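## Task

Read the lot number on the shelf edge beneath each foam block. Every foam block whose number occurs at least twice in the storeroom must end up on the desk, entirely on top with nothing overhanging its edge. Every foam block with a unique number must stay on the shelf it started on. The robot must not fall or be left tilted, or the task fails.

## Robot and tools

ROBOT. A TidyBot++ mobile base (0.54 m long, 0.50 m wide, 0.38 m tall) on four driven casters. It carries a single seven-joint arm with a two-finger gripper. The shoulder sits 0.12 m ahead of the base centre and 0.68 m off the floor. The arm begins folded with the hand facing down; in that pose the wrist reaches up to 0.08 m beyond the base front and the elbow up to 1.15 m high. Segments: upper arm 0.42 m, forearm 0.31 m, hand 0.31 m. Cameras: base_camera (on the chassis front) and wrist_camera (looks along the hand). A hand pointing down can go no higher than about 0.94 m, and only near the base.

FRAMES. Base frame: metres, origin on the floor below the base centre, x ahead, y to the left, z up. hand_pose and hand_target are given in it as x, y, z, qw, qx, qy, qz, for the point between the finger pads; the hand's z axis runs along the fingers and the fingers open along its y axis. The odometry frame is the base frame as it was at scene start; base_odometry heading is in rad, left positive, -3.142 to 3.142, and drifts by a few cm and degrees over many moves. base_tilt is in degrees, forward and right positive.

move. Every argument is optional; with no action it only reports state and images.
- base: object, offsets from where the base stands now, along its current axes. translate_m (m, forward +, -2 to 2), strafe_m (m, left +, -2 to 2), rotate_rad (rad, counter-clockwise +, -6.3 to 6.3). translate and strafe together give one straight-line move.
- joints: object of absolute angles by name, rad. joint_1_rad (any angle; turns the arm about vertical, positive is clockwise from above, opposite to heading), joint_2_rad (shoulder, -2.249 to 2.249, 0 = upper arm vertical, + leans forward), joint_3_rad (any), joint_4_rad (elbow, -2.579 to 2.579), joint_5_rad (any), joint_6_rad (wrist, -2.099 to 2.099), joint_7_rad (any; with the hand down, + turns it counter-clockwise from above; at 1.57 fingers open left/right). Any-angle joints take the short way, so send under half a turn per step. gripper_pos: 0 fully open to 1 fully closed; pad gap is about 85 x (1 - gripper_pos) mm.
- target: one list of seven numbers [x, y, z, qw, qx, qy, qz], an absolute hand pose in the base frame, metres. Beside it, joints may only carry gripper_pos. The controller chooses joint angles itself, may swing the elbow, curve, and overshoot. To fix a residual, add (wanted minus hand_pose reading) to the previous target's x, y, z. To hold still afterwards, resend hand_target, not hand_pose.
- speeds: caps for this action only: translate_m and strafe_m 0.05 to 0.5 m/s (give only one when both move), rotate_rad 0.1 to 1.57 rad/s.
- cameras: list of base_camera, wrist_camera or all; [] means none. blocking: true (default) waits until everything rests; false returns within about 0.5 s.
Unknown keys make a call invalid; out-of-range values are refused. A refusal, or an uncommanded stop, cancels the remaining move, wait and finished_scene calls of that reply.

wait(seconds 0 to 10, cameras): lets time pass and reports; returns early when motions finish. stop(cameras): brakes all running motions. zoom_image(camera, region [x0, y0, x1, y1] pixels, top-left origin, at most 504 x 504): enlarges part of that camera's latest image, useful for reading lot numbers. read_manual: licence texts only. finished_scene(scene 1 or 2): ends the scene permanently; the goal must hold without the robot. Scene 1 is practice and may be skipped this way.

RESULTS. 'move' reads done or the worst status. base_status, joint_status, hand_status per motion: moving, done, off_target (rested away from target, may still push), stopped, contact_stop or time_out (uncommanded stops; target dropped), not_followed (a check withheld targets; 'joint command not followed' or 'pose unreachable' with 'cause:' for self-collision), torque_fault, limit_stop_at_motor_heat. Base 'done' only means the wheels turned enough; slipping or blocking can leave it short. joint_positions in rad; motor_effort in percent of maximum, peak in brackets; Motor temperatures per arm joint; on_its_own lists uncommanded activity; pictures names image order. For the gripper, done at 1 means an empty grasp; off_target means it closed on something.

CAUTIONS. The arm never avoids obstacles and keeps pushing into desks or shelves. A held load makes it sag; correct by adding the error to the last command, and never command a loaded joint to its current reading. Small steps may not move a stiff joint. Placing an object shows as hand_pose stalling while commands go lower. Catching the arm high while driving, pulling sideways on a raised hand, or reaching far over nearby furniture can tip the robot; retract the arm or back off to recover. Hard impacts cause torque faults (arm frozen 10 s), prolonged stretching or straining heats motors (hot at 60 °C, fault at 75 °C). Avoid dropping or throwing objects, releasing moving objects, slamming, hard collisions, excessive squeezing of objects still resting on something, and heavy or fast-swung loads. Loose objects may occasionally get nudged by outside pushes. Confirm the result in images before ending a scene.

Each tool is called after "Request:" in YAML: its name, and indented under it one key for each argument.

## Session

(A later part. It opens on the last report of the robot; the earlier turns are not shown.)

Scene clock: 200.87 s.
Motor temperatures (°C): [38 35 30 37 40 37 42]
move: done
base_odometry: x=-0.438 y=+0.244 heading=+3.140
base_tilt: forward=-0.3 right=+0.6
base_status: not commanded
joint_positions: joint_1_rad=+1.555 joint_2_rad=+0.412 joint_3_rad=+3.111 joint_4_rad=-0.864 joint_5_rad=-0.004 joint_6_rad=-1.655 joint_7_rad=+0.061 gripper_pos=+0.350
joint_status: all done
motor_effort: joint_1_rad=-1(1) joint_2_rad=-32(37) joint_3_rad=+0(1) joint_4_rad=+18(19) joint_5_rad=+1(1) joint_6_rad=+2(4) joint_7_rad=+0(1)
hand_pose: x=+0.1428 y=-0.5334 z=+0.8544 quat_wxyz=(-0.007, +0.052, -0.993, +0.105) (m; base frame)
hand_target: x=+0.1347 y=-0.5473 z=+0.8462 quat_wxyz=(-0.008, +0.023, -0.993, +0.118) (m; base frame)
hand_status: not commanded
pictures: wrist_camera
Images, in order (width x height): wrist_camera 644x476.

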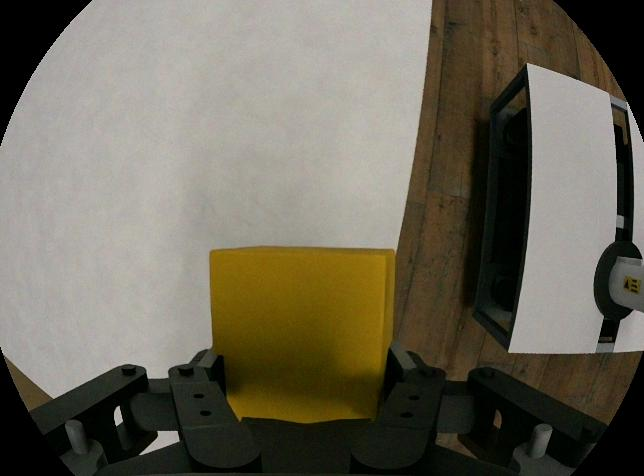

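Request:
move:
  joints: {"joint_2_rad":0.672,"joint_4_rad":-0.46,"joint_6_rad":-1.73}
  base: {"strafe_m":-0.05}
  speeds: {"strafe_m":0.2}
  cameras: []

Request:
move:
  joints: {"joint_2_rad":0.595,"joint_4_rad":-0.8,"joint_6_rad":-1.45}
  cameras: ["wrist_camera"]

Request:
move:
  joints: {"joint_2_rad":0.585,"joint_4_rad":-0.89,"joint_6_rad":-1.38}
  cameras: ["wrist_camera"]

Scene clock: 203.00 s.
Motor temperatures (°C): [38 35 30 37 40 37 42]
move: done
base_odometry: x=-0.438 y=+0.294 heading=+3.141
base_tilt: forward=-0.4 right=+0.6
base_status: done
joint_positions: joint_1_rad=+1.556 joint_2_rad=+0.642 joint_3_rad=+3.111 joint_4_rad=-0.478 joint_5_rad=-0.004 joint_6_rad=-1.681 joint_7_rad=+0.061 gripper_pos=+0.350
joint_status: all done
motor_effort: joint_1_rad=+0(2) joint_2_rad=-38(39) joint_3_rad=-1(1) joint_4_rad=+17(19) joint_5_rad=+0(1) joint_6_rad=+3(4) joint_7_rad=+0(1)
hand_pose: x=+0.1437 y=-0.6381 z=+0.8631 quat_wxyz=(-0.009, +0.049, -0.984, +0.170) (m; base frame)
hand_target: x=+0.1336 y=-0.6320 z=+0.8458 quat_wxyz=(-0.011, +0.021, -0.990, +0.139) (m; base frame)
hand_status: not commanded
pictures: none
No camera images: "cameras" was empty.

Scene clock: 204.57 s.
Motor temperatures (°C): [38 35 30 37 40 37 42]
move: done
base_odometry: x=-0.438 y=+0.294 heading=+3.141
base_tilt: forward=-0.3 right=+0.6
base_status: not commanded
joint_positions: joint_1_rad=+1.556 joint_2_rad=+0.597 joint_3_rad=+3.111 joint_4_rad=-0.772 joint_5_rad=-0.004 joint_6_rad=-1.504 joint_7_rad=+0.061 gripper_pos=+0.350
joint_status: all done
motor_effort: joint_1_rad=+0(1) joint_2_rad=-37(40) joint_3_rad=-1(1) joint_4_rad=+18(19) joint_5_rad=+1(1) joint_6_rad=+3(4) joint_7_rad=+0(0)
hand_pose: x=+0.1451 y=-0.6262 z=+0.7932 quat_wxyz=(-0.009, +0.049, -0.990, +0.134) (m; base frame)
hand_target: x=+0.1357 y=-0.6358 z=+0.7879 quat_wxyz=(-0.011, +0.021, -0.989, +0.148) (m; base frame)
hand_status: not commanded
pictures: wrist_camera
Images, in order (width x height): wrist_camera 644x476.

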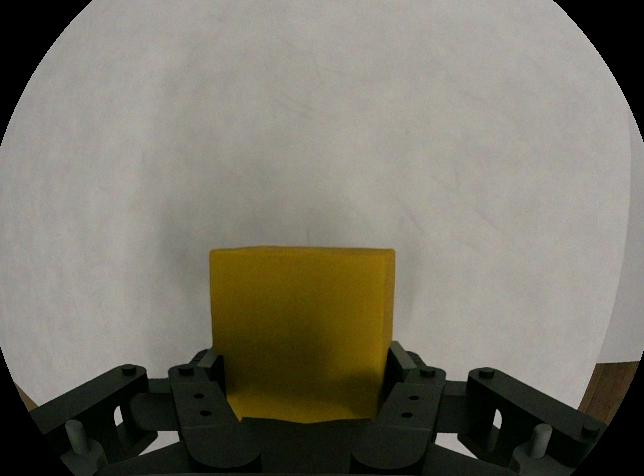

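Scene clock: 205.43 s.
Motor temperatures (°C): [38 35 30 37 40 37 42]
move: done
base_odometry: x=-0.438 y=+0.294 heading=+3.141
base_tilt: forward=-0.4 right=+0.6
base_status: not commanded
joint_positions: joint_1_rad=+1.556 joint_2_rad=+0.584 joint_3_rad=+3.111 joint_4_rad=-0.864 joint_5_rad=-0.004 joint_6_rad=-1.435 joint_7_rad=+0.061 gripper_pos=+0.350
joint_status: all done
motor_effort: joint_1_rad=-1(1) joint_2_rad=-37(39) joint_3_rad=+0(1) joint_4_rad=+18(20) joint_5_rad=+1(1) joint_6_rad=+2(3) joint_7_rad=+0(1)
hand_pose: x=+0.1455 y=-0.6228 z=+0.7706 quat_wxyz=(-0.009, +0.049, -0.990, +0.129) (m; base frame)
hand_target: x=+0.1361 y=-0.6327 z=+0.7644 quat_wxyz=(-0.010, +0.021, -0.989, +0.143) (m; base frame)
hand_status: not commanded
pictures: wrist_camera
Images, in order (width x height): wrist_camera 644x476.

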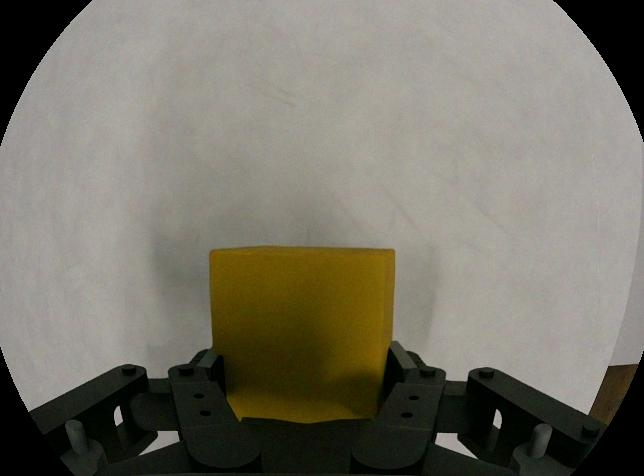

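Request:
move:
  joints: {"joint_2_rad":0.580,"joint_4_rad":-0.93,"joint_6_rad":-1.35}
  cameras: []

Request:
move:
  joints: {"joint_2_rad":0.575,"joint_4_rad":-0.97,"joint_6_rad":-1.32}
  cameras: []

Request:
move:
  joints: {"joint_2_rad":0.570,"joint_4_rad":-1.01,"joint_6_rad":-1.29}
  cameras: ["wrist_camera"]

Scene clock: 206.30 s.
Motor temperatures (°C): [38 35 30 37 40 37 42]
move: done
base_odometry: x=-0.438 y=+0.294 heading=+3.141
base_tilt: forward=-0.3 right=+0.6
base_status: not commanded
joint_positions: joint_1_rad=+1.556 joint_2_rad=+0.578 joint_3_rad=+3.111 joint_4_rad=-0.905 joint_5_rad=-0.004 joint_6_rad=-1.402 joint_7_rad=+0.061 gripper_pos=+0.350
joint_status: all done
motor_effort: joint_1_rad=+0(1) joint_2_rad=-37(39) joint_3_rad=+0(1) joint_4_rad=+18(20) joint_5_rad=+1(1) joint_6_rad=+2(3) joint_7_rad=+0(0)
hand_pose: x=+0.1456 y=-0.6213 z=+0.7610 quat_wxyz=(-0.009, +0.049, -0.990, +0.128) (m; base frame)
hand_target: x=+0.1363 y=-0.6303 z=+0.7542 quat_wxyz=(-0.010, +0.021, -0.990, +0.140) (m; base frame)
hand_status: not commanded
pictures: none
No camera images: "cameras" was empty.

Scene clock: 207.23 s.
Motor temperatures (°C): [38 35 30 37 40 37 42]
move: done
base_odometry: x=-0.438 y=+0.294 heading=+3.141
base_tilt: forward=-0.3 right=+0.6
base_status: not commanded
joint_positions: joint_1_rad=+1.556 joint_2_rad=+0.569 joint_3_rad=+3.111 joint_4_rad=-0.941 joint_5_rad=-0.004 joint_6_rad=-1.370 joint_7_rad=+0.061 gripper_pos=+0.350
joint_status: all done
motor_effort: joint_1_rad=+0(1) joint_2_rad=-37(38) joint_3_rad=-1(1) joint_4_rad=+18(19) joint_5_rad=+1(2) joint_6_rad=+2(4) joint_7_rad=+0(0)
hand_pose: x=+0.1457 y=-0.6199 z=+0.7549 quat_wxyz=(-0.009, +0.049, -0.990, +0.130) (m; base frame)
hand_target: x=+0.1364 y=-0.6276 z=+0.7439 quat_wxyz=(-0.010, +0.021, -0.990, +0.138) (m; base frame)
hand_status: not commanded
pictures: none
No camera images: "cameras" was empty.

Scene clock: 207.90 s.
Motor temperatures (°C): [38 36 30 37 40 37 42]
move: done
base_odometry: x=-0.438 y=+0.294 heading=+3.141
base_tilt: forward=-0.4 right=+0.6
base_status: not commanded
joint_positions: joint_1_rad=+1.556 joint_2_rad=+0.554 joint_3_rad=+3.111 joint_4_rad=-0.973 joint_5_rad=-0.004 joint_6_rad=-1.337 joint_7_rad=+0.061 gripper_pos=+0.350
joint_status: all done
motor_effort: joint_1_rad=-1(1) joint_2_rad=-34(37) joint_3_rad=-1(1) joint_4_rad=+17(18) joint_5_rad=+0(1) joint_6_rad=+2(4) joint_7_rad=+0(1)
hand_pose: x=+0.1458 y=-0.6196 z=+0.7539 quat_wxyz=(-0.009, +0.049, -0.989, +0.138) (m; base frame)
hand_target: x=+0.1366 y=-0.6244 z=+0.7336 quat_wxyz=(-0.010, +0.021, -0.991, +0.135) (m; base frame)
hand_status: not commanded
pictures: wrist_camera
Images, in order (width x height): wrist_camera 644x476.

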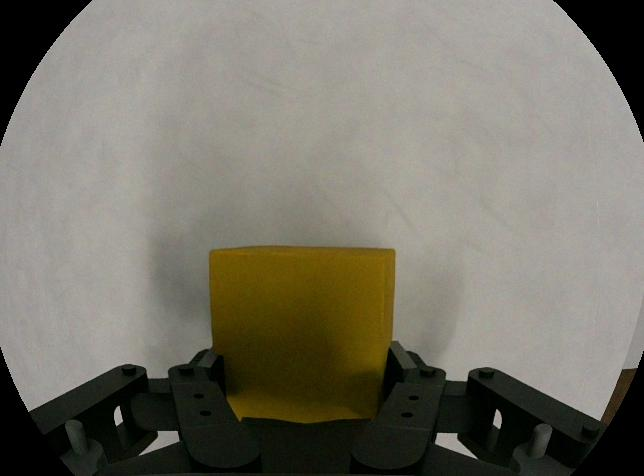

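Request:
move:
  joints: {"gripper_pos":0.3}
  cameras: []

Request:
move:
  joints: {"gripper_pos":0.0}
  cameras: []

Request:
move:
  joints: {"joint_2_rad":0.595,"joint_4_rad":-0.78,"joint_6_rad":-1.45}
  cameras: ["wrist_camera"]

Request:
move:
  joints: {"joint_2_rad":0.3,"joint_4_rad":-0.68,"joint_6_rad":-1.6}
  cameras: ["wrist_camera"]

Scene clock: 208.70 s.
Motor temperatures (°C): [38 36 30 37 40 37 42]
move: done
base_odometry: x=-0.438 y=+0.294 heading=+3.141
base_tilt: forward=-0.3 right=+0.6
base_status: not commanded
joint_positions: joint_1_rad=+1.556 joint_2_rad=+0.554 joint_3_rad=+3.111 joint_4_rad=-0.976 joint_5_rad=-0.004 joint_6_rad=-1.336 joint_7_rad=+0.061 gripper_pos=+0.299
joint_status: all done
motor_effort: joint_1_rad=+0(1) joint_2_rad=-35(36) joint_3_rad=+0(1) joint_4_rad=+17(19) joint_5_rad=+1(1) joint_6_rad=+2(3) joint_7_rad=+0(1)
hand_pose: x=+0.1458 y=-0.6194 z=+0.7532 quat_wxyz=(-0.009, +0.049, -0.989, +0.138) (m; base frame)
hand_target: x=+0.1366 y=-0.6244 z=+0.7336 quat_wxyz=(-0.010, +0.021, -0.991, +0.135) (m; base frame)
hand_status: not commanded
pictures: none
No camera images: "cameras" was empty.

Scene clock: 209.40 s.
Motor temperatures (°C): [38 36 30 37 40 37 42]
move: done
base_odometry: x=-0.438 y=+0.294 heading=+3.141
base_tilt: forward=-0.3 right=+0.7
base_status: not commanded
joint_positions: joint_1_rad=+1.556 joint_2_rad=+0.554 joint_3_rad=+3.111 joint_4_rad=-0.980 joint_5_rad=-0.004 joint_6_rad=-1.336 joint_7_rad=+0.061 gripper_pos=+0.000
joint_status: all done
motor_effort: joint_1_rad=+0(1) joint_2_rad=-37(37) joint_3_rad=-1(1) joint_4_rad=+18(19) joint_5_rad=+1(1) joint_6_rad=+3(3) joint_7_rad=+0(1)
hand_pose: x=+0.1458 y=-0.6180 z=+0.7514 quat_wxyz=(-0.009, +0.049, -0.990, +0.135) (m; base frame)
hand_target: x=+0.1366 y=-0.6244 z=+0.7336 quat_wxyz=(-0.010, +0.021, -0.991, +0.135) (m; base frame)
hand_status: not commanded
pictures: none
No camera images: "cameras" was empty.

Scene clock: 210.63 s.
Motor temperatures (°C): [38 36 30 37 40 37 42]
move: done
base_odometry: x=-0.438 y=+0.294 heading=+3.141
base_tilt: forward=-0.4 right=+0.6
base_status: not commanded
joint_positions: joint_1_rad=+1.556 joint_2_rad=+0.562 joint_3_rad=+3.111 joint_4_rad=-0.793 joint_5_rad=-0.004 joint_6_rad=-1.400 joint_7_rad=+0.061 gripper_pos=+0.000
joint_status: all done
motor_effort: joint_1_rad=+0(1) joint_2_rad=-37(39) joint_3_rad=+0(1) joint_4_rad=+19(20) joint_5_rad=+1(1) joint_6_rad=+3(4) joint_7_rad=+0(1)
hand_pose: x=+0.1458 y=-0.6477 z=+0.8170 quat_wxyz=(-0.008, +0.049, -0.980, +0.192) (m; base frame)
hand_target: x=+0.1357 y=-0.6406 z=+0.7959 quat_wxyz=(-0.011, +0.021, -0.987, +0.158) (m; base frame)
hand_status: not commanded
pictures: wrist_camera
Images, in order (width x height): wrist_camera 644x476.

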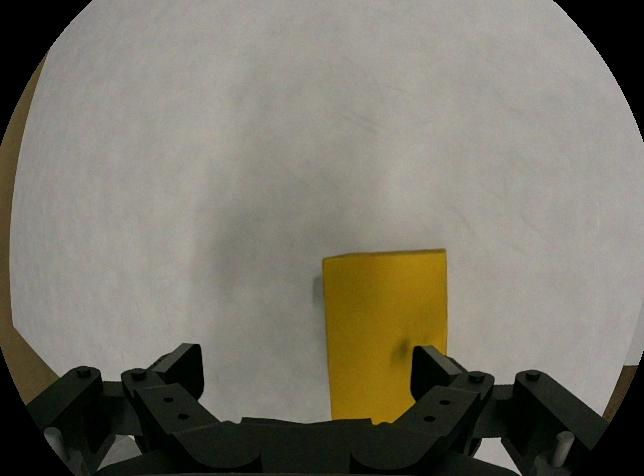

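Scene clock: 212.33 s.
Motor temperatures (°C): [38 36 30 37 40 37 42]
move: done
base_odometry: x=-0.438 y=+0.294 heading=+3.141
base_tilt: forward=-0.3 right=+0.6
base_status: not commanded
joint_positions: joint_1_rad=+1.556 joint_2_rad=+0.284 joint_3_rad=+3.111 joint_4_rad=-0.685 joint_5_rad=-0.004 joint_6_rad=-1.549 joint_7_rad=+0.061 gripper_pos=+0.000
joint_status: all done
motor_effort: joint_1_rad=-1(1) joint_2_rad=-28(41) joint_3_rad=+0(1) joint_4_rad=+17(20) joint_5_rad=+1(1) joint_6_rad=+6(6) joint_7_rad=+0(1)
hand_pose: x=+0.1435 y=-0.5578 z=+1.0112 quat_wxyz=(-0.003, +0.049, -0.950, +0.307) (m; base frame)
hand_target: x=+0.1347 y=-0.5506 z=+0.9956 quat_wxyz=(-0.007, +0.023, -0.961, +0.277) (m; base frame)
hand_status: not commanded
pictures: wrist_camera
Images, in order (width x height): wrist_camera 644x476.

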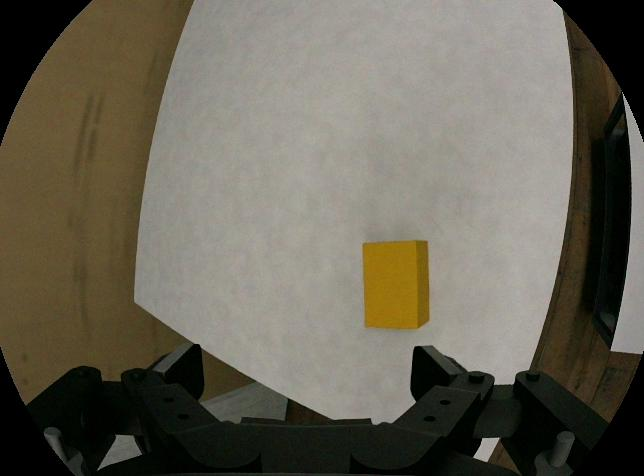

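Request:
move:
  joints: {"joint_2_rad":-0.05,"joint_4_rad":-0.713,"joint_6_rad":-1.6,"joint_7_rad":1.57}
  base: {"strafe_m":0.15}
  cameras: []

Request:
move:
  joints: {"joint_1_rad":0.0}
  base: {"translate_m":0.6}

Scene clock: 214.93 s.
Motor temperatures (°C): [38 36 30 37 40 37 42]
move: done
base_odometry: x=-0.439 y=+0.144 heading=+3.141
base_tilt: forward=-0.4 right=+0.6
base_status: done
joint_positions: joint_1_rad=+1.557 joint_2_rad=-0.047 joint_3_rad=+3.111 joint_4_rad=-0.687 joint_5_rad=-0.004 joint_6_rad=-1.555 joint_7_rad=+1.524 gripper_pos=+0.000
joint_status: all done
motor_effort: joint_1_rad=-1(3) joint_2_rad=-13(34) joint_3_rad=+0(2) joint_4_rad=+15(19) joint_5_rad=+1(1) joint_6_rad=+7(8) joint_7_rad=+0(1)
hand_pose: x=+0.1410 y=-0.4197 z=+1.1722 quat_wxyz=(+0.306, +0.630, -0.629, +0.337) (m; base frame)
hand_target: x=+0.1346 y=-0.4115 z=+1.1511 quat_wxyz=(+0.295, +0.650, -0.630, +0.306) (m; base frame)
hand_status: not commanded
pictures: none
No camera images: "cameras" was empty.

Scene clock: 217.73 s.
Motor temperatures (°C): [38 36 30 37 40 37 42]
move: done
base_odometry: x=-1.039 y=+0.145 heading=-3.141
base_tilt: forward=-0.3 right=+0.6
base_status: done
joint_positions: joint_1_rad=+0.019 joint_2_rad=-0.049 joint_3_rad=+3.111 joint_4_rad=-0.688 joint_5_rad=-0.004 joint_6_rad=-1.555 joint_7_rad=+1.527 gripper_pos=+0.000
joint_status: all done
motor_effort: joint_1_rad=+0(3) joint_2_rad=-12(17) joint_3_rad=+0(2) joint_4_rad=+14(17) joint_5_rad=+1(2) joint_6_rad=+7(8) joint_7_rad=+0(1)
hand_pose: x=+0.5384 y=+0.0083 z=+1.1722 quat_wxyz=(-0.014, +0.890, -0.013, +0.455) (m; base frame)
hand_target: x=+0.5305 y=+0.0153 z=+1.1511 quat_wxyz=(-0.008, +0.905, +0.014, +0.425) (m; base frame)
hand_status: not commanded
pictures: base_camera, wrist_camera
Images, in order (width x height): base_camera 644x364, wrist_camera 644x476.

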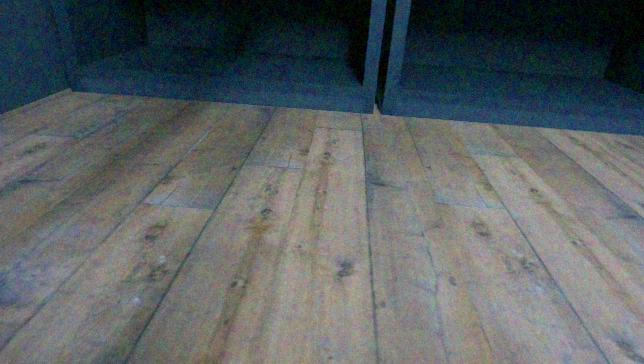

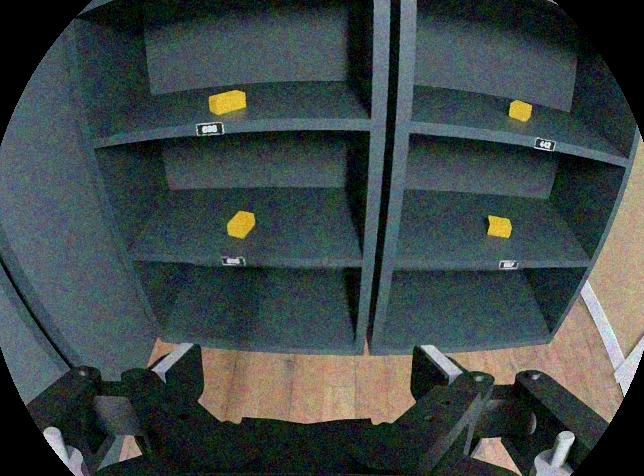

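Request:
move:
  base: {"strafe_m":0.29,"translate_m":0.3}
  cameras: ["wrist_camera"]

Request:
zoom_image:
  camera: "wrist_camera"
  region: [240, 60, 400, 180]

Request:
zoom_image:
  camera: "wrist_camera"
  region: [240, 240, 400, 360]

Scene clock: 220.83 s.
Motor temperatures (°C): [38 36 30 37 40 37 42]
move: done
base_odometry: x=-1.339 y=-0.146 heading=+3.141
base_tilt: forward=-0.3 right=+0.6
base_status: done
joint_positions: joint_1_rad=+0.013 joint_2_rad=-0.048 joint_3_rad=+3.112 joint_4_rad=-0.690 joint_5_rad=-0.004 joint_6_rad=-1.556 joint_7_rad=+1.527 gripper_pos=+0.000
joint_status: not commanded
motor_effort: joint_1_rad=+0(2) joint_2_rad=-13(17) joint_3_rad=+0(2) joint_4_rad=+14(16) joint_5_rad=+1(2) joint_6_rad=+8(8) joint_7_rad=+0(1)
hand_pose: x=+0.5387 y=+0.0108 z=+1.1710 quat_wxyz=(-0.015, +0.891, -0.010, +0.454) (m; base frame)
hand_target: x=+0.5305 y=+0.0153 z=+1.1511 quat_wxyz=(-0.008, +0.905, +0.014, +0.425) (m; base frame)
hand_status: not commanded
pictures: wrist_camera
Images, in order (width x height): wrist_camera 644x476.

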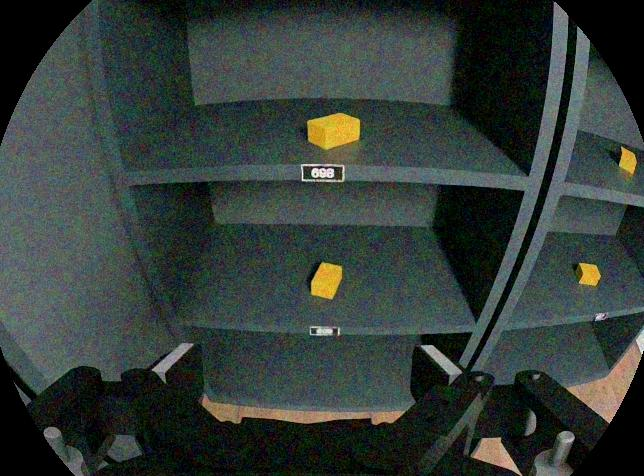

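Scaled by 3.150.

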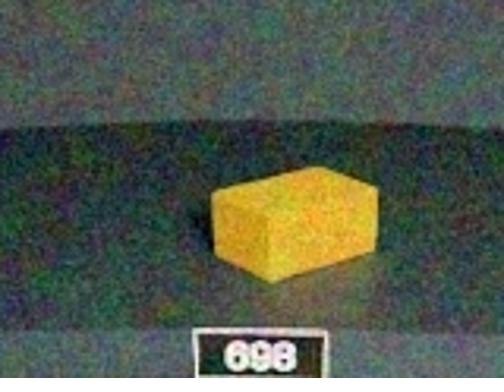

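Scaled by 3.150.

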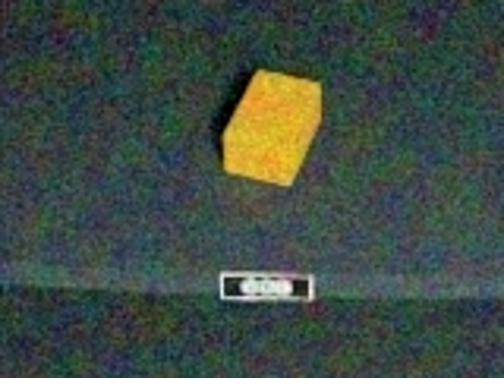

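Request:
move:
  base: {"translate_m":0.6}
  cameras: ["wrist_camera"]

Request:
move:
  base: {"translate_m":0.2}
  speeds: {"translate_m":0.15}
  joints: {"joint_2_rad":-0.023,"joint_4_rad":-0.713,"joint_6_rad":-1.91}

Scene clock: 223.97 s.
Motor temperatures (°C): [38 36 30 37 40 37 42]
move: done
base_odometry: x=-1.939 y=-0.146 heading=-3.141
base_tilt: forward=-0.3 right=+0.6
base_status: done
joint_positions: joint_1_rad=+0.013 joint_2_rad=-0.053 joint_3_rad=+3.112 joint_4_rad=-0.690 joint_5_rad=-0.004 joint_6_rad=-1.556 joint_7_rad=+1.527 gripper_pos=+0.000
joint_status: not commanded
motor_effort: joint_1_rad=-1(1) joint_2_rad=-13(17) joint_3_rad=+0(1) joint_4_rad=+15(16) joint_5_rad=+1(1) joint_6_rad=+7(8) joint_7_rad=+0(1)
hand_pose: x=+0.5361 y=+0.0108 z=+1.1731 quat_wxyz=(-0.015, +0.890, -0.010, +0.456) (m; base frame)
hand_target: x=+0.5305 y=+0.0153 z=+1.1511 quat_wxyz=(-0.008, +0.905, +0.014, +0.425) (m; base frame)
hand_status: not commanded
pictures: wrist_camera
Images, in order (width x height): wrist_camera 644x476.

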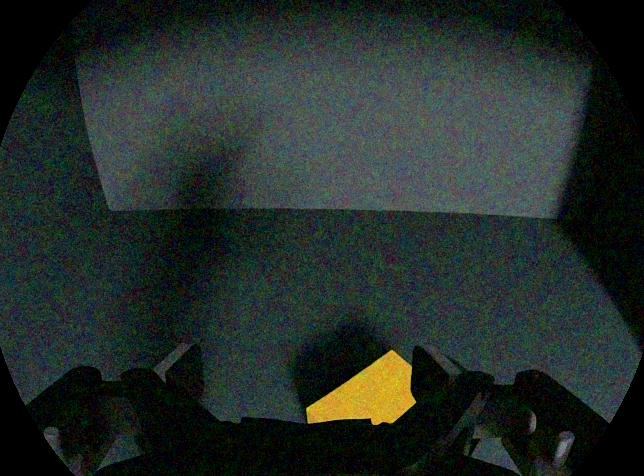

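Scene clock: 226.00 s.
Motor temperatures (°C): [38 36 30 37 40 37 42]
move: done
base_odometry: x=-2.139 y=-0.146 heading=-3.141
base_tilt: forward=-0.3 right=+0.6
base_status: done
joint_positions: joint_1_rad=+0.013 joint_2_rad=-0.030 joint_3_rad=+3.112 joint_4_rad=-0.694 joint_5_rad=-0.004 joint_6_rad=-1.871 joint_7_rad=+1.527 gripper_pos=+0.000
joint_status: all done
motor_effort: joint_1_rad=-1(1) joint_2_rad=-13(16) joint_3_rad=+0(1) joint_4_rad=+14(15) joint_5_rad=+1(1) joint_6_rad=+5(8) joint_7_rad=+0(1)
hand_pose: x=+0.4770 y=+0.0093 z=+1.0942 quat_wxyz=(-0.011, +0.954, -0.011, +0.298) (m; base frame)
hand_target: x=+0.4693 y=+0.0131 z=+1.0782 quat_wxyz=(-0.005, +0.963, +0.015, +0.267) (m; base frame)
hand_status: not commanded
pictures: base_camera, wrist_camera
Images, in order (width x height): base_camera 644x364, wrist_camera 644x476.

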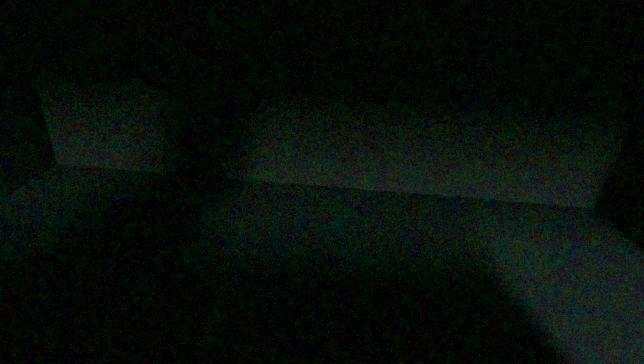

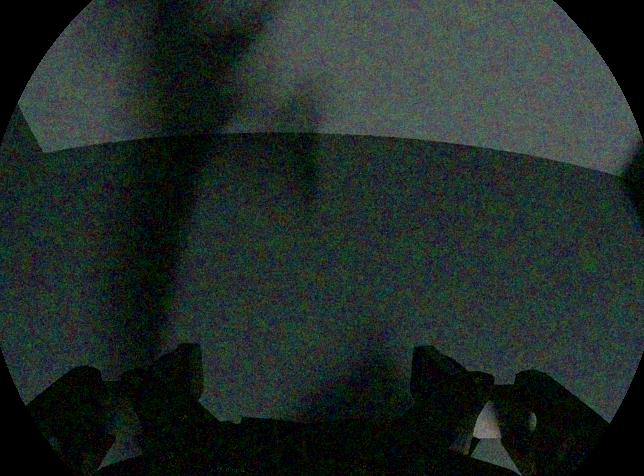

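Request:
move:
  base: {"translate_m":-0.18,"strafe_m":-0.04}
  speeds: {"translate_m":0.15}
  joints: {"joint_2_rad":-0.02,"joint_4_rad":-0.513,"joint_6_rad":-2.05}
  cameras: ["wrist_camera"]

Scene clock: 228.20 s.
Motor temperatures (°C): [38 36 30 37 40 37 42]
move: done
base_odometry: x=-1.959 y=-0.105 heading=-3.141
base_tilt: forward=-0.4 right=+0.6
base_status: done
joint_positions: joint_1_rad=+0.012 joint_2_rad=-0.026 joint_3_rad=+3.112 joint_4_rad=-0.528 joint_5_rad=-0.004 joint_6_rad=-2.003 joint_7_rad=+1.527 gripper_pos=+0.000
joint_status: all done
motor_effort: joint_1_rad=+0(1) joint_2_rad=-10(17) joint_3_rad=+0(1) joint_4_rad=+11(15) joint_5_rad=+1(1) joint_6_rad=+6(6) joint_7_rad=+0(1)
hand_pose: x=+0.4437 y=+0.0087 z=+1.1279 quat_wxyz=(-0.011, +0.950, -0.011, +0.313) (m; base frame)
hand_target: x=+0.4342 y=+0.0120 z=+1.1222 quat_wxyz=(-0.006, +0.955, +0.015, +0.295) (m; base frame)
hand_status: not commanded
pictures: wrist_camera
Images, in order (width x height): wrist_camera 644x476.

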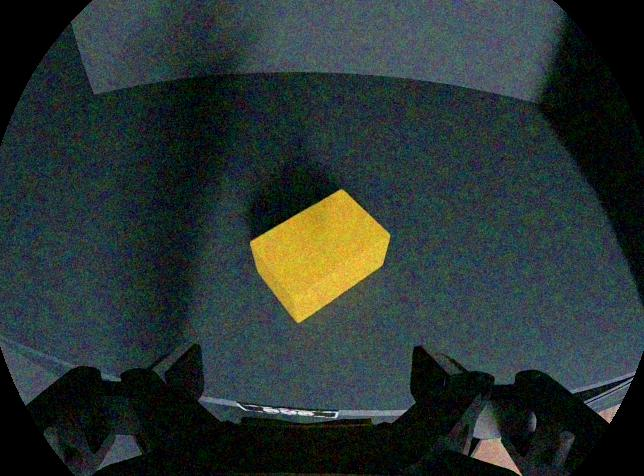

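Request:
move:
  joints: {"joint_7_rad":0.66}
  cameras: []

Request:
move:
  joints: {"joint_2_rad":0.28,"joint_4_rad":-0.28,"joint_6_rad":-2.099}
  cameras: ["wrist_camera"]

Scene clock: 230.33 s.
Motor temperatures (°C): [38 36 30 37 40 37 42]
move: done
base_odometry: x=-1.959 y=-0.105 heading=-3.141
base_tilt: forward=-0.4 right=+0.6
base_status: not commanded
joint_positions: joint_1_rad=+0.012 joint_2_rad=-0.026 joint_3_rad=+3.112 joint_4_rad=-0.528 joint_5_rad=-0.004 joint_6_rad=-2.003 joint_7_rad=+0.700 gripper_pos=+0.000
joint_status: all done
motor_effort: joint_1_rad=+0(1) joint_2_rad=-10(11) joint_3_rad=+0(1) joint_4_rad=+11(13) joint_5_rad=+0(1) joint_6_rad=+5(6) joint_7_rad=-1(1)
hand_pose: x=+0.4437 y=+0.0087 z=+1.1279 quat_wxyz=(-0.136, +0.865, -0.391, +0.282) (m; base frame)
hand_target: x=+0.4342 y=+0.0120 z=+1.1222 quat_wxyz=(-0.135, +0.865, -0.406, +0.262) (m; base frame)
hand_status: not commanded
pictures: none
No camera images: "cameras" was empty.

Scene clock: 232.03 s.
Motor temperatures (°C): [38 36 30 37 40 37 42]
move: done
base_odometry: x=-1.959 y=-0.105 heading=-3.141
base_tilt: forward=-0.3 right=+0.6
base_status: not commanded
joint_positions: joint_1_rad=+0.012 joint_2_rad=+0.275 joint_3_rad=+3.112 joint_4_rad=-0.299 joint_5_rad=-0.004 joint_6_rad=-2.042 joint_7_rad=+0.700 gripper_pos=+0.000
joint_status: all done
joint sent to its limit — joint_6_rad, lower limit.
motor_effort: joint_1_rad=+0(1) joint_2_rad=-21(26) joint_3_rad=+0(1) joint_4_rad=+13(15) joint_5_rad=+1(1) joint_6_rad=+5(7) joint_7_rad=+0(0)
hand_pose: x=+0.5597 y=+0.0066 z=+1.0816 quat_wxyz=(-0.117, +0.879, -0.400, +0.232) (m; base frame)
hand_target: x=+0.5478 y=+0.0113 z=+1.0778 quat_wxyz=(-0.114, +0.877, -0.414, +0.213) (m; base frame)
hand_status: not commanded
pictures: wrist_camera
Images, in order (width x height): wrist_camera 644x476.

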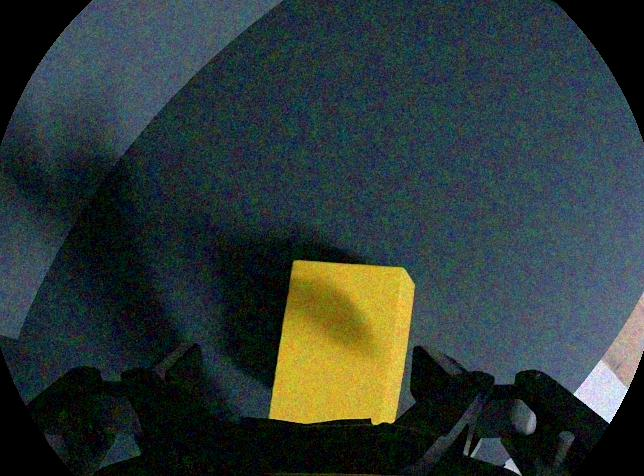

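Request:
move:
  joints: {"joint_2_rad":0.308,"joint_4_rad":-0.34,"joint_6_rad":-2.099,"joint_7_rad":0.57}
  cameras: ["wrist_camera"]

Scene clock: 233.23 s.
Motor temperatures (°C): [38 36 30 37 40 37 42]
move: done
base_odometry: x=-1.959 y=-0.105 heading=-3.141
base_tilt: forward=-0.3 right=+0.6
base_status: not commanded
joint_positions: joint_1_rad=+0.012 joint_2_rad=+0.287 joint_3_rad=+3.112 joint_4_rad=-0.321 joint_5_rad=-0.004 joint_6_rad=-2.043 joint_7_rad=+0.611 gripper_pos=+0.000
joint_status: all done
joint sent to its limit — joint_6_rad, lower limit.
motor_effort: joint_1_rad=+0(1) joint_2_rad=-22(23) joint_3_rad=+0(0) joint_4_rad=+13(13) joint_5_rad=+1(1) joint_6_rad=+5(5) joint_7_rad=+0(1)
hand_pose: x=+0.5638 y=+0.0066 z=+1.0688 quat_wxyz=(-0.119, +0.864, -0.440, +0.212) (m; base frame)
hand_target: x=+0.5571 y=+0.0114 z=+1.0469 quat_wxyz=(-0.103, +0.866, -0.458, +0.170) (m; base frame)
hand_status: not commanded
pictures: wrist_camera
Images, in order (width x height): wrist_camera 644x476.

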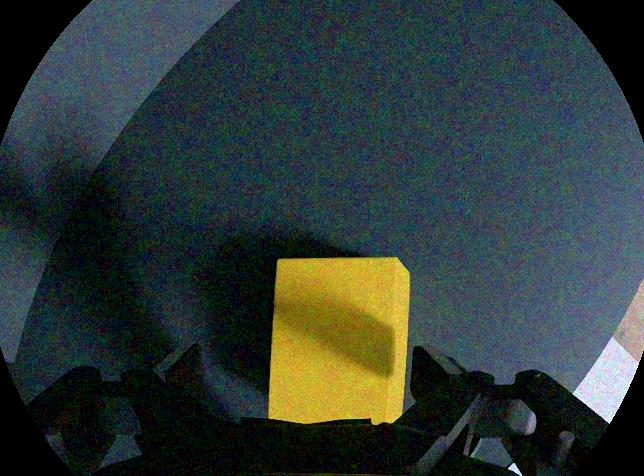

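Request:
move:
  joints: {"joint_2_rad":0.335,"joint_4_rad":-0.395,"joint_6_rad":-2.099}
  cameras: ["wrist_camera"]

Request:
move:
  joints: {"joint_2_rad":0.352,"joint_4_rad":-0.435,"joint_6_rad":-2.099}
  cameras: ["wrist_camera"]

Scene clock: 234.30 s.
Motor temperatures (°C): [38 36 30 37 40 37 42]
move: done
base_odometry: x=-1.959 y=-0.105 heading=-3.141
base_tilt: forward=-0.3 right=+0.6
base_status: not commanded
joint_positions: joint_1_rad=+0.012 joint_2_rad=+0.317 joint_3_rad=+3.112 joint_4_rad=-0.370 joint_5_rad=-0.004 joint_6_rad=-2.044 joint_7_rad=+0.611 gripper_pos=+0.000
joint_status: all done
joint sent to its limit — joint_6_rad, lower limit.
motor_effort: joint_1_rad=+0(1) joint_2_rad=-24(26) joint_3_rad=+0(0) joint_4_rad=+13(14) joint_5_rad=+1(1) joint_6_rad=+3(5) joint_7_rad=+0(1)
hand_pose: x=+0.5732 y=+0.0066 z=+1.0397 quat_wxyz=(-0.101, +0.872, -0.444, +0.177) (m; base frame)
hand_target: x=+0.5639 y=+0.0115 z=+1.0180 quat_wxyz=(-0.084, +0.873, -0.461, +0.135) (m; base frame)
hand_status: not commanded
pictures: wrist_camera
Images, in order (width x height): wrist_camera 644x476.

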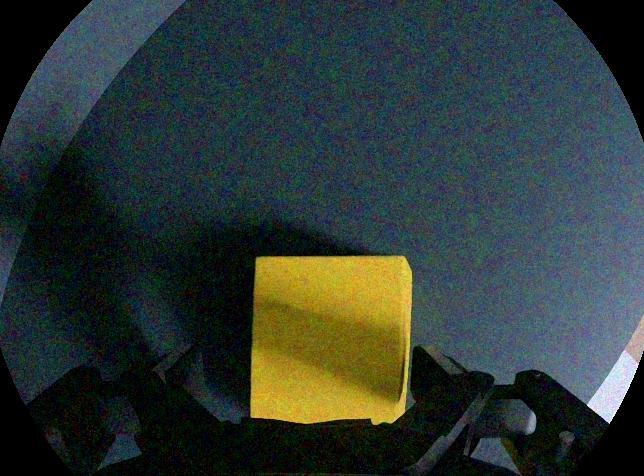

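Scene clock: 235.13 s.
Motor temperatures (°C): [38 36 30 37 40 37 42]
move: done
base_odometry: x=-1.959 y=-0.105 heading=-3.141
base_tilt: forward=-0.3 right=+0.6
base_status: not commanded
joint_positions: joint_1_rad=+0.012 joint_2_rad=+0.331 joint_3_rad=+3.112 joint_4_rad=-0.409 joint_5_rad=-0.004 joint_6_rad=-2.045 joint_7_rad=+0.611 gripper_pos=+0.000
joint_status: all done
joint sent to its limit — joint_6_rad, lower limit.
motor_effort: joint_1_rad=+0(1) joint_2_rad=-25(26) joint_3_rad=+0(0) joint_4_rad=+13(15) joint_5_rad=+1(1) joint_6_rad=+3(4) joint_7_rad=+0(1)
hand_pose: x=+0.5760 y=+0.0066 z=+1.0205 quat_wxyz=(-0.089, +0.877, -0.447, +0.154) (m; base frame)
hand_target: x=+0.5667 y=+0.0116 z=+0.9982 quat_wxyz=(-0.070, +0.877, -0.463, +0.110) (m; base frame)
hand_status: not commanded
pictures: wrist_camera
Images, in order (width x height): wrist_camera 644x476.

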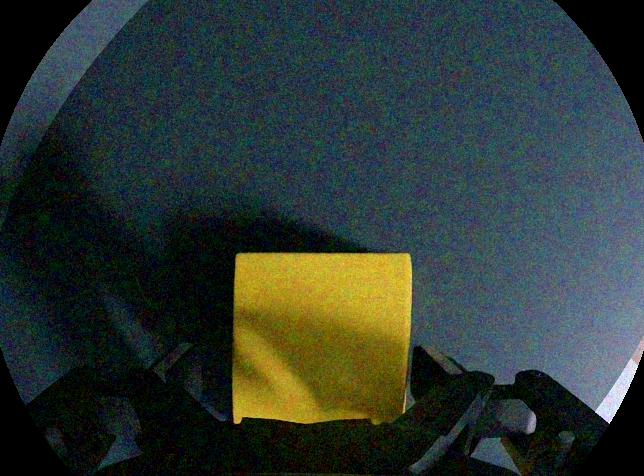

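Request:
move:
  joints: {"gripper_pos":0.3}
  cameras: []

Request:
move:
  joints: {"gripper_pos":0.46}
  cameras: []

Request:
move:
  joints: {"joint_2_rad":0.315,"joint_4_rad":-0.34,"joint_6_rad":-2.099}
  cameras: ["wrist_camera"]

Request:
move:
  joints: {"joint_2_rad":0.26,"joint_4_rad":-0.27,"joint_6_rad":-2.099}
  cameras: ["wrist_camera"]

Scene clock: 236.13 s.
Motor temperatures (°C): [38 36 30 37 40 37 42]
move: done
base_odometry: x=-1.959 y=-0.106 heading=-3.141
base_tilt: forward=-0.3 right=+0.6
base_status: not commanded
joint_positions: joint_1_rad=+0.012 joint_2_rad=+0.326 joint_3_rad=+3.112 joint_4_rad=-0.410 joint_5_rad=-0.004 joint_6_rad=-2.046 joint_7_rad=+0.611 gripper_pos=+0.292
joint_status: all done
motor_effort: joint_1_rad=-1(1) joint_2_rad=-23(25) joint_3_rad=+0(0) joint_4_rad=+12(14) joint_5_rad=+1(1) joint_6_rad=+2(4) joint_7_rad=+0(1)
hand_pose: x=+0.5742 y=+0.0066 z=+1.0220 quat_wxyz=(-0.090, +0.877, -0.447, +0.155) (m; base frame)
hand_target: x=+0.5667 y=+0.0116 z=+0.9982 quat_wxyz=(-0.070, +0.877, -0.463, +0.110) (m; base frame)
hand_status: not commanded
pictures: none
No camera images: "cameras" was empty.

Scene clock: 236.83 s.
Motor temperatures (°C): [38 36 30 37 40 37 42]
move: off_target
base_odometry: x=-1.959 y=-0.106 heading=-3.141
base_tilt: forward=-0.3 right=+0.6
base_status: not commanded
joint_positions: joint_1_rad=+0.012 joint_2_rad=+0.322 joint_3_rad=+3.112 joint_4_rad=-0.410 joint_5_rad=-0.004 joint_6_rad=-2.049 joint_7_rad=+0.611 gripper_pos=+0.353
joint_status: gripper_pos off_target (ended at +0.353, target +0.460)
motor_effort: joint_1_rad=+0(1) joint_2_rad=-22(24) joint_3_rad=+0(0) joint_4_rad=+11(13) joint_5_rad=+1(1) joint_6_rad=+1(4) joint_7_rad=+0(1)
hand_pose: x=+0.5718 y=+0.0066 z=+1.0235 quat_wxyz=(-0.090, +0.877, -0.447, +0.155) (m; base frame)
hand_target: x=+0.5667 y=+0.0116 z=+0.9982 quat_wxyz=(-0.070, +0.877, -0.463, +0.110) (m; base frame)
hand_status: not commanded
pictures: none
No camera images: "cameras" was empty.

Scene clock: 237.77 s.
Motor temperatures (°C): [38 36 30 37 40 37 42]
move: done
base_odometry: x=-1.959 y=-0.106 heading=-3.141
base_tilt: forward=-0.3 right=+0.6
base_status: not commanded
joint_positions: joint_1_rad=+0.012 joint_2_rad=+0.315 joint_3_rad=+3.112 joint_4_rad=-0.356 joint_5_rad=-0.004 joint_6_rad=-2.056 joint_7_rad=+0.611 gripper_pos=+0.353
joint_status: all done
joint sent to its limit — joint_6_rad, lower limit.
motor_effort: joint_1_rad=-1(1) joint_2_rad=-24(28) joint_3_rad=+0(0) joint_4_rad=+13(15) joint_5_rad=+1(1) joint_6_rad=+3(4) joint_7_rad=+0(1)
hand_pose: x=+0.5698 y=+0.0065 z=+1.0434 quat_wxyz=(-0.102, +0.872, -0.444, +0.179) (m; base frame)
hand_target: x=+0.5597 y=+0.0114 z=+1.0438 quat_wxyz=(-0.101, +0.867, -0.458, +0.167) (m; base frame)
hand_status: not commanded
pictures: wrist_camera
Images, in order (width x height): wrist_camera 644x476.

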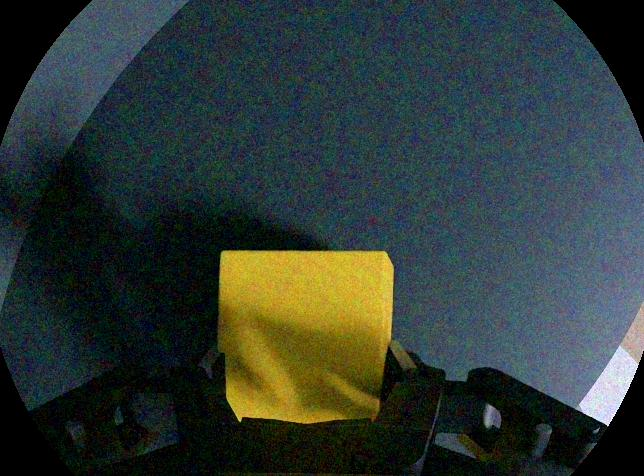

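Scene clock: 238.73 s.
Motor temperatures (°C): [38 36 30 37 40 37 42]
move: done
base_odometry: x=-1.959 y=-0.106 heading=-3.141
base_tilt: forward=-0.3 right=+0.6
base_status: not commanded
joint_positions: joint_1_rad=+0.012 joint_2_rad=+0.252 joint_3_rad=+3.112 joint_4_rad=-0.285 joint_5_rad=-0.004 joint_6_rad=-2.056 joint_7_rad=+0.611 gripper_pos=+0.353
joint_status: all done
joint sent to its limit — joint_6_rad, lower limit.
motor_effort: joint_1_rad=-1(1) joint_2_rad=-20(27) joint_3_rad=+0(0) joint_4_rad=+12(15) joint_5_rad=+1(1) joint_6_rad=+5(6) joint_7_rad=+0(1)
hand_pose: x=+0.5468 y=+0.0066 z=+1.0938 quat_wxyz=(-0.132, +0.858, -0.437, +0.237) (m; base frame)
hand_target: x=+0.5398 y=+0.0113 z=+1.0894 quat_wxyz=(-0.131, +0.855, -0.451, +0.221) (m; base frame)
hand_status: not commanded
pictures: wrist_camera
Images, in order (width x height): wrist_camera 644x476.

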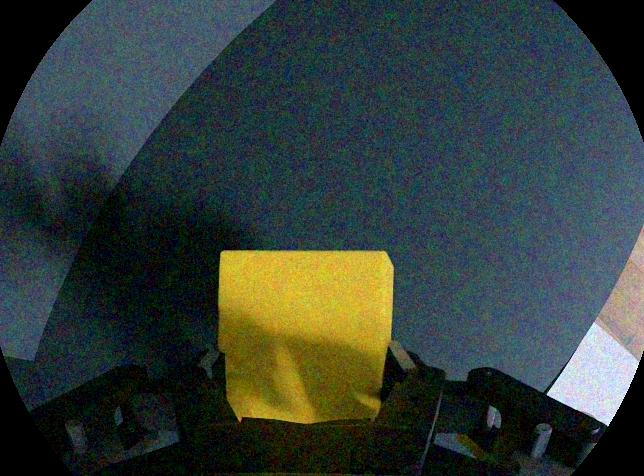

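Request:
move:
  base: {"translate_m":-1.25}
  cameras: []

Request:
move:
  base: {"strafe_m":-0.25}
  joints: {"joint_1_rad":1.57,"joint_7_rad":0.02,"joint_2_rad":0.1}
  cameras: ["wrist_camera"]

Request:
move:
  base: {"strafe_m":-0.15}
  joints: {"joint_2_rad":0.672,"joint_4_rad":-0.46,"joint_6_rad":-1.73}
  cameras: ["wrist_camera"]

Request:
move:
  joints: {"joint_2_rad":0.585,"joint_4_rad":-0.89,"joint_6_rad":-1.38}
  cameras: ["wrist_camera"]

Request:
move:
  joints: {"joint_2_rad":0.58,"joint_4_rad":-0.93,"joint_6_rad":-1.35}
  cameras: []

Request:
move:
  joints: {"joint_2_rad":0.575,"joint_4_rad":-0.97,"joint_6_rad":-1.32}
  cameras: []

Request:
move:
  joints: {"joint_2_rad":0.57,"joint_4_rad":-1.01,"joint_6_rad":-1.29}
  cameras: ["wrist_camera"]

Scene clock: 243.00 s.
Motor temperatures (°C): [38 36 30 37 40 37 42]
move: done
base_odometry: x=-0.709 y=-0.104 heading=-3.141
base_tilt: forward=-0.4 right=+0.6
base_status: done
joint_positions: joint_1_rad=+0.012 joint_2_rad=+0.250 joint_3_rad=+3.112 joint_4_rad=-0.285 joint_5_rad=-0.004 joint_6_rad=-2.056 joint_7_rad=+0.611 gripper_pos=+0.353
joint_status: not commanded
motor_effort: joint_1_rad=-1(1) joint_2_rad=-21(25) joint_3_rad=+0(0) joint_4_rad=+12(14) joint_5_rad=+1(1) joint_6_rad=+5(6) joint_7_rad=+0(0)
hand_pose: x=+0.5460 y=+0.0066 z=+1.0948 quat_wxyz=(-0.132, +0.858, -0.436, +0.238) (m; base frame)
hand_target: x=+0.5398 y=+0.0113 z=+1.0894 quat_wxyz=(-0.131, +0.855, -0.451, +0.221) (m; base frame)
hand_status: not commanded
pictures: none
No camera images: "cameras" was empty.

Scene clock: 245.80 s.
Motor temperatures (°C): [38 36 30 37 40 37 42]
move: done
base_odometry: x=-0.709 y=+0.146 heading=-3.141
base_tilt: forward=-0.3 right=+0.6
base_status: done
joint_positions: joint_1_rad=+1.551 joint_2_rad=+0.113 joint_3_rad=+3.112 joint_4_rad=-0.285 joint_5_rad=-0.004 joint_6_rad=-2.056 joint_7_rad=+0.065 gripper_pos=+0.353
joint_status: all done
motor_effort: joint_1_rad=+0(3) joint_2_rad=-14(23) joint_3_rad=+0(1) joint_4_rad=+10(13) joint_5_rad=+1(2) joint_6_rad=+5(6) joint_7_rad=+0(1)
hand_pose: x=+0.1381 y=-0.3660 z=+1.1495 quat_wxyz=(+0.000, +0.055, -0.940, +0.338) (m; base frame)
hand_target: x=+0.1306 y=-0.3505 z=+1.1513 quat_wxyz=(-0.004, +0.025, -0.943, +0.333) (m; base frame)
hand_status: not commanded
pictures: wrist_camera
Images, in order (width x height): wrist_camera 644x476.

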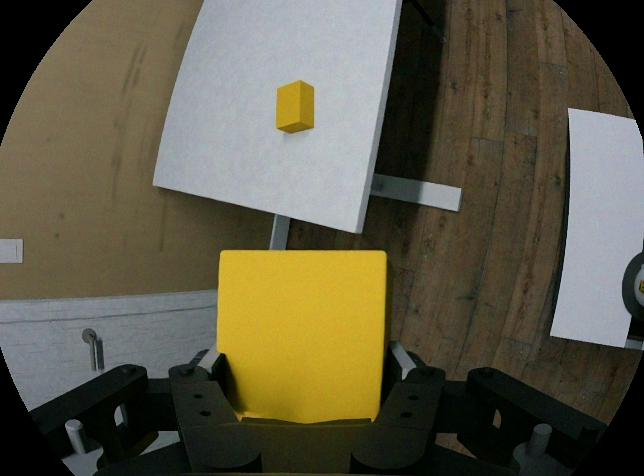

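Scene clock: 247.70 s.
Motor temperatures (°C): [38 36 30 37 40 37 42]
move: done
base_odometry: x=-0.709 y=+0.296 heading=+3.141
base_tilt: forward=-0.3 right=+0.6
base_status: done
joint_positions: joint_1_rad=+1.552 joint_2_rad=+0.660 joint_3_rad=+3.112 joint_4_rad=-0.440 joint_5_rad=-0.004 joint_6_rad=-1.784 joint_7_rad=+0.063 gripper_pos=+0.353
joint_status: all done
motor_effort: joint_1_rad=+0(1) joint_2_rad=-38(45) joint_3_rad=-1(1) joint_4_rad=+16(20) joint_5_rad=+0(1) joint_6_rad=+3(7) joint_7_rad=+0(0)
hand_pose: x=+0.1449 y=-0.6165 z=+0.8565 quat_wxyz=(-0.010, +0.052, -0.990, +0.129) (m; base frame)
hand_target: x=+0.1336 y=-0.6320 z=+0.8458 quat_wxyz=(-0.011, +0.021, -0.990, +0.139) (m; base frame)
hand_status: not commanded
pictures: wrist_camera
Images, in order (width x height): wrist_camera 644x476.

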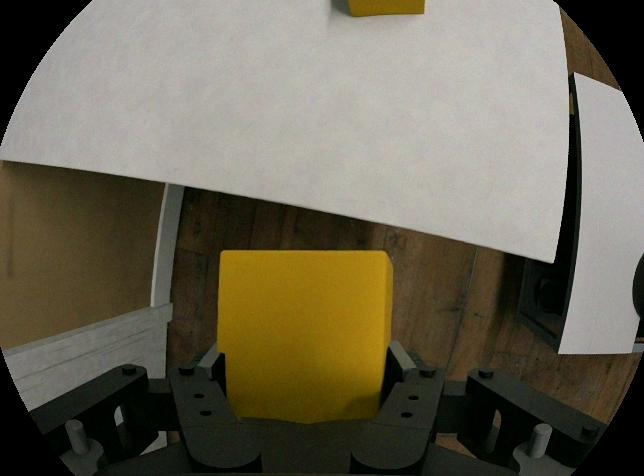

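Scene clock: 249.57 s.
Motor temperatures (°C): [38 36 30 37 40 37 42]
move: done
base_odometry: x=-0.709 y=+0.296 heading=+3.141
base_tilt: forward=-0.3 right=+0.6
base_status: not commanded
joint_positions: joint_1_rad=+1.552 joint_2_rad=+0.587 joint_3_rad=+3.112 joint_4_rad=-0.861 joint_5_rad=-0.004 joint_6_rad=-1.435 joint_7_rad=+0.063 gripper_pos=+0.353
joint_status: all done
motor_effort: joint_1_rad=-1(1) joint_2_rad=-38(40) joint_3_rad=+0(1) joint_4_rad=+19(20) joint_5_rad=+1(1) joint_6_rad=+3(4) joint_7_rad=-1(1)
hand_pose: x=+0.1477 y=-0.6237 z=+0.7699 quat_wxyz=(-0.009, +0.052, -0.990, +0.129) (m; base frame)
hand_target: x=+0.1362 y=-0.6327 z=+0.7644 quat_wxyz=(-0.010, +0.021, -0.989, +0.143) (m; base frame)
hand_status: not commanded
pictures: wrist_camera
Images, in order (width x height): wrist_camera 644x476.

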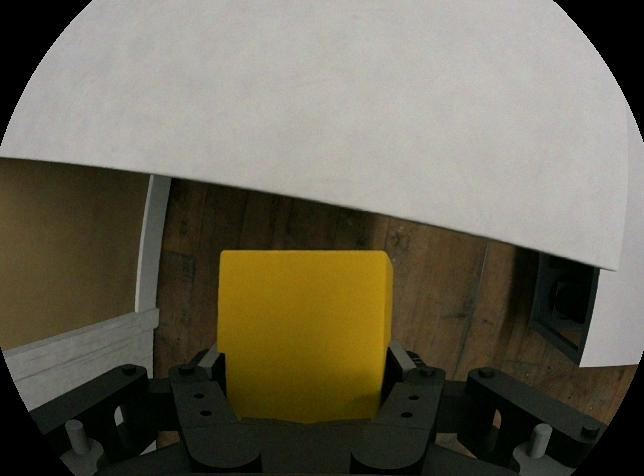

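Scene clock: 250.27 s.
Motor temperatures (°C): [38 36 30 37 40 37 42]
move: done
base_odometry: x=-0.709 y=+0.296 heading=+3.141
base_tilt: forward=-0.3 right=+0.6
base_status: not commanded
joint_positions: joint_1_rad=+1.552 joint_2_rad=+0.579 joint_3_rad=+3.112 joint_4_rad=-0.904 joint_5_rad=-0.004 joint_6_rad=-1.402 joint_7_rad=+0.063 gripper_pos=+0.353
joint_status: all done
motor_effort: joint_1_rad=-1(1) joint_2_rad=-37(39) joint_3_rad=-1(1) joint_4_rad=+19(19) joint_5_rad=+1(1) joint_6_rad=+2(4) joint_7_rad=+0(1)
hand_pose: x=+0.1479 y=-0.6214 z=+0.7605 quat_wxyz=(-0.009, +0.052, -0.990, +0.128) (m; base frame)
hand_target: x=+0.1363 y=-0.6303 z=+0.7542 quat_wxyz=(-0.010, +0.021, -0.990, +0.140) (m; base frame)
hand_status: not commanded
pictures: none
No camera images: "cameras" was empty.

Scene clock: 250.97 s.
Motor temperatures (°C): [38 36 30 37 40 37 42]
move: done
base_odometry: x=-0.709 y=+0.296 heading=+3.141
base_tilt: forward=-0.3 right=+0.6
base_status: not commanded
joint_positions: joint_1_rad=+1.552 joint_2_rad=+0.574 joint_3_rad=+3.112 joint_4_rad=-0.945 joint_5_rad=-0.004 joint_6_rad=-1.371 joint_7_rad=+0.063 gripper_pos=+0.353
joint_status: all done
motor_effort: joint_1_rad=+0(1) joint_2_rad=-37(39) joint_3_rad=-1(1) joint_4_rad=+18(19) joint_5_rad=+1(1) joint_6_rad=+2(3) joint_7_rad=+0(0)
hand_pose: x=+0.1480 y=-0.6188 z=+0.7505 quat_wxyz=(-0.009, +0.052, -0.991, +0.126) (m; base frame)
hand_target: x=+0.1364 y=-0.6276 z=+0.7439 quat_wxyz=(-0.010, +0.021, -0.990, +0.138) (m; base frame)
hand_status: not commanded
pictures: none
No camera images: "cameras" was empty.

Scene clock: 251.67 s.
Motor temperatures (°C): [38 36 30 37 40 37 42]
move: done
base_odometry: x=-0.709 y=+0.296 heading=+3.141
base_tilt: forward=-0.3 right=+0.6
base_status: not commanded
joint_positions: joint_1_rad=+1.552 joint_2_rad=+0.569 joint_3_rad=+3.112 joint_4_rad=-0.985 joint_5_rad=-0.004 joint_6_rad=-1.341 joint_7_rad=+0.063 gripper_pos=+0.353
joint_status: all done
motor_effort: joint_1_rad=-1(1) joint_2_rad=-37(39) joint_3_rad=-1(1) joint_4_rad=+18(20) joint_5_rad=+1(1) joint_6_rad=+2(3) joint_7_rad=+0(0)
hand_pose: x=+0.1481 y=-0.6159 z=+0.7402 quat_wxyz=(-0.009, +0.052, -0.991, +0.123) (m; base frame)
hand_target: x=+0.1366 y=-0.6244 z=+0.7336 quat_wxyz=(-0.010, +0.021, -0.991, +0.135) (m; base frame)
hand_status: not commanded
pictures: wrist_camera
Images, in order (width x height): wrist_camera 644x476.

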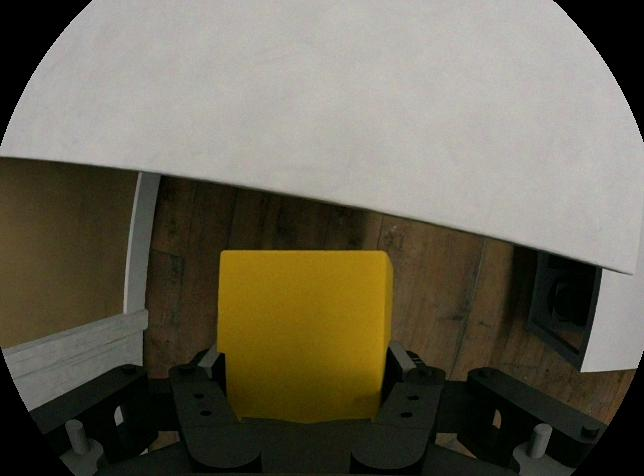

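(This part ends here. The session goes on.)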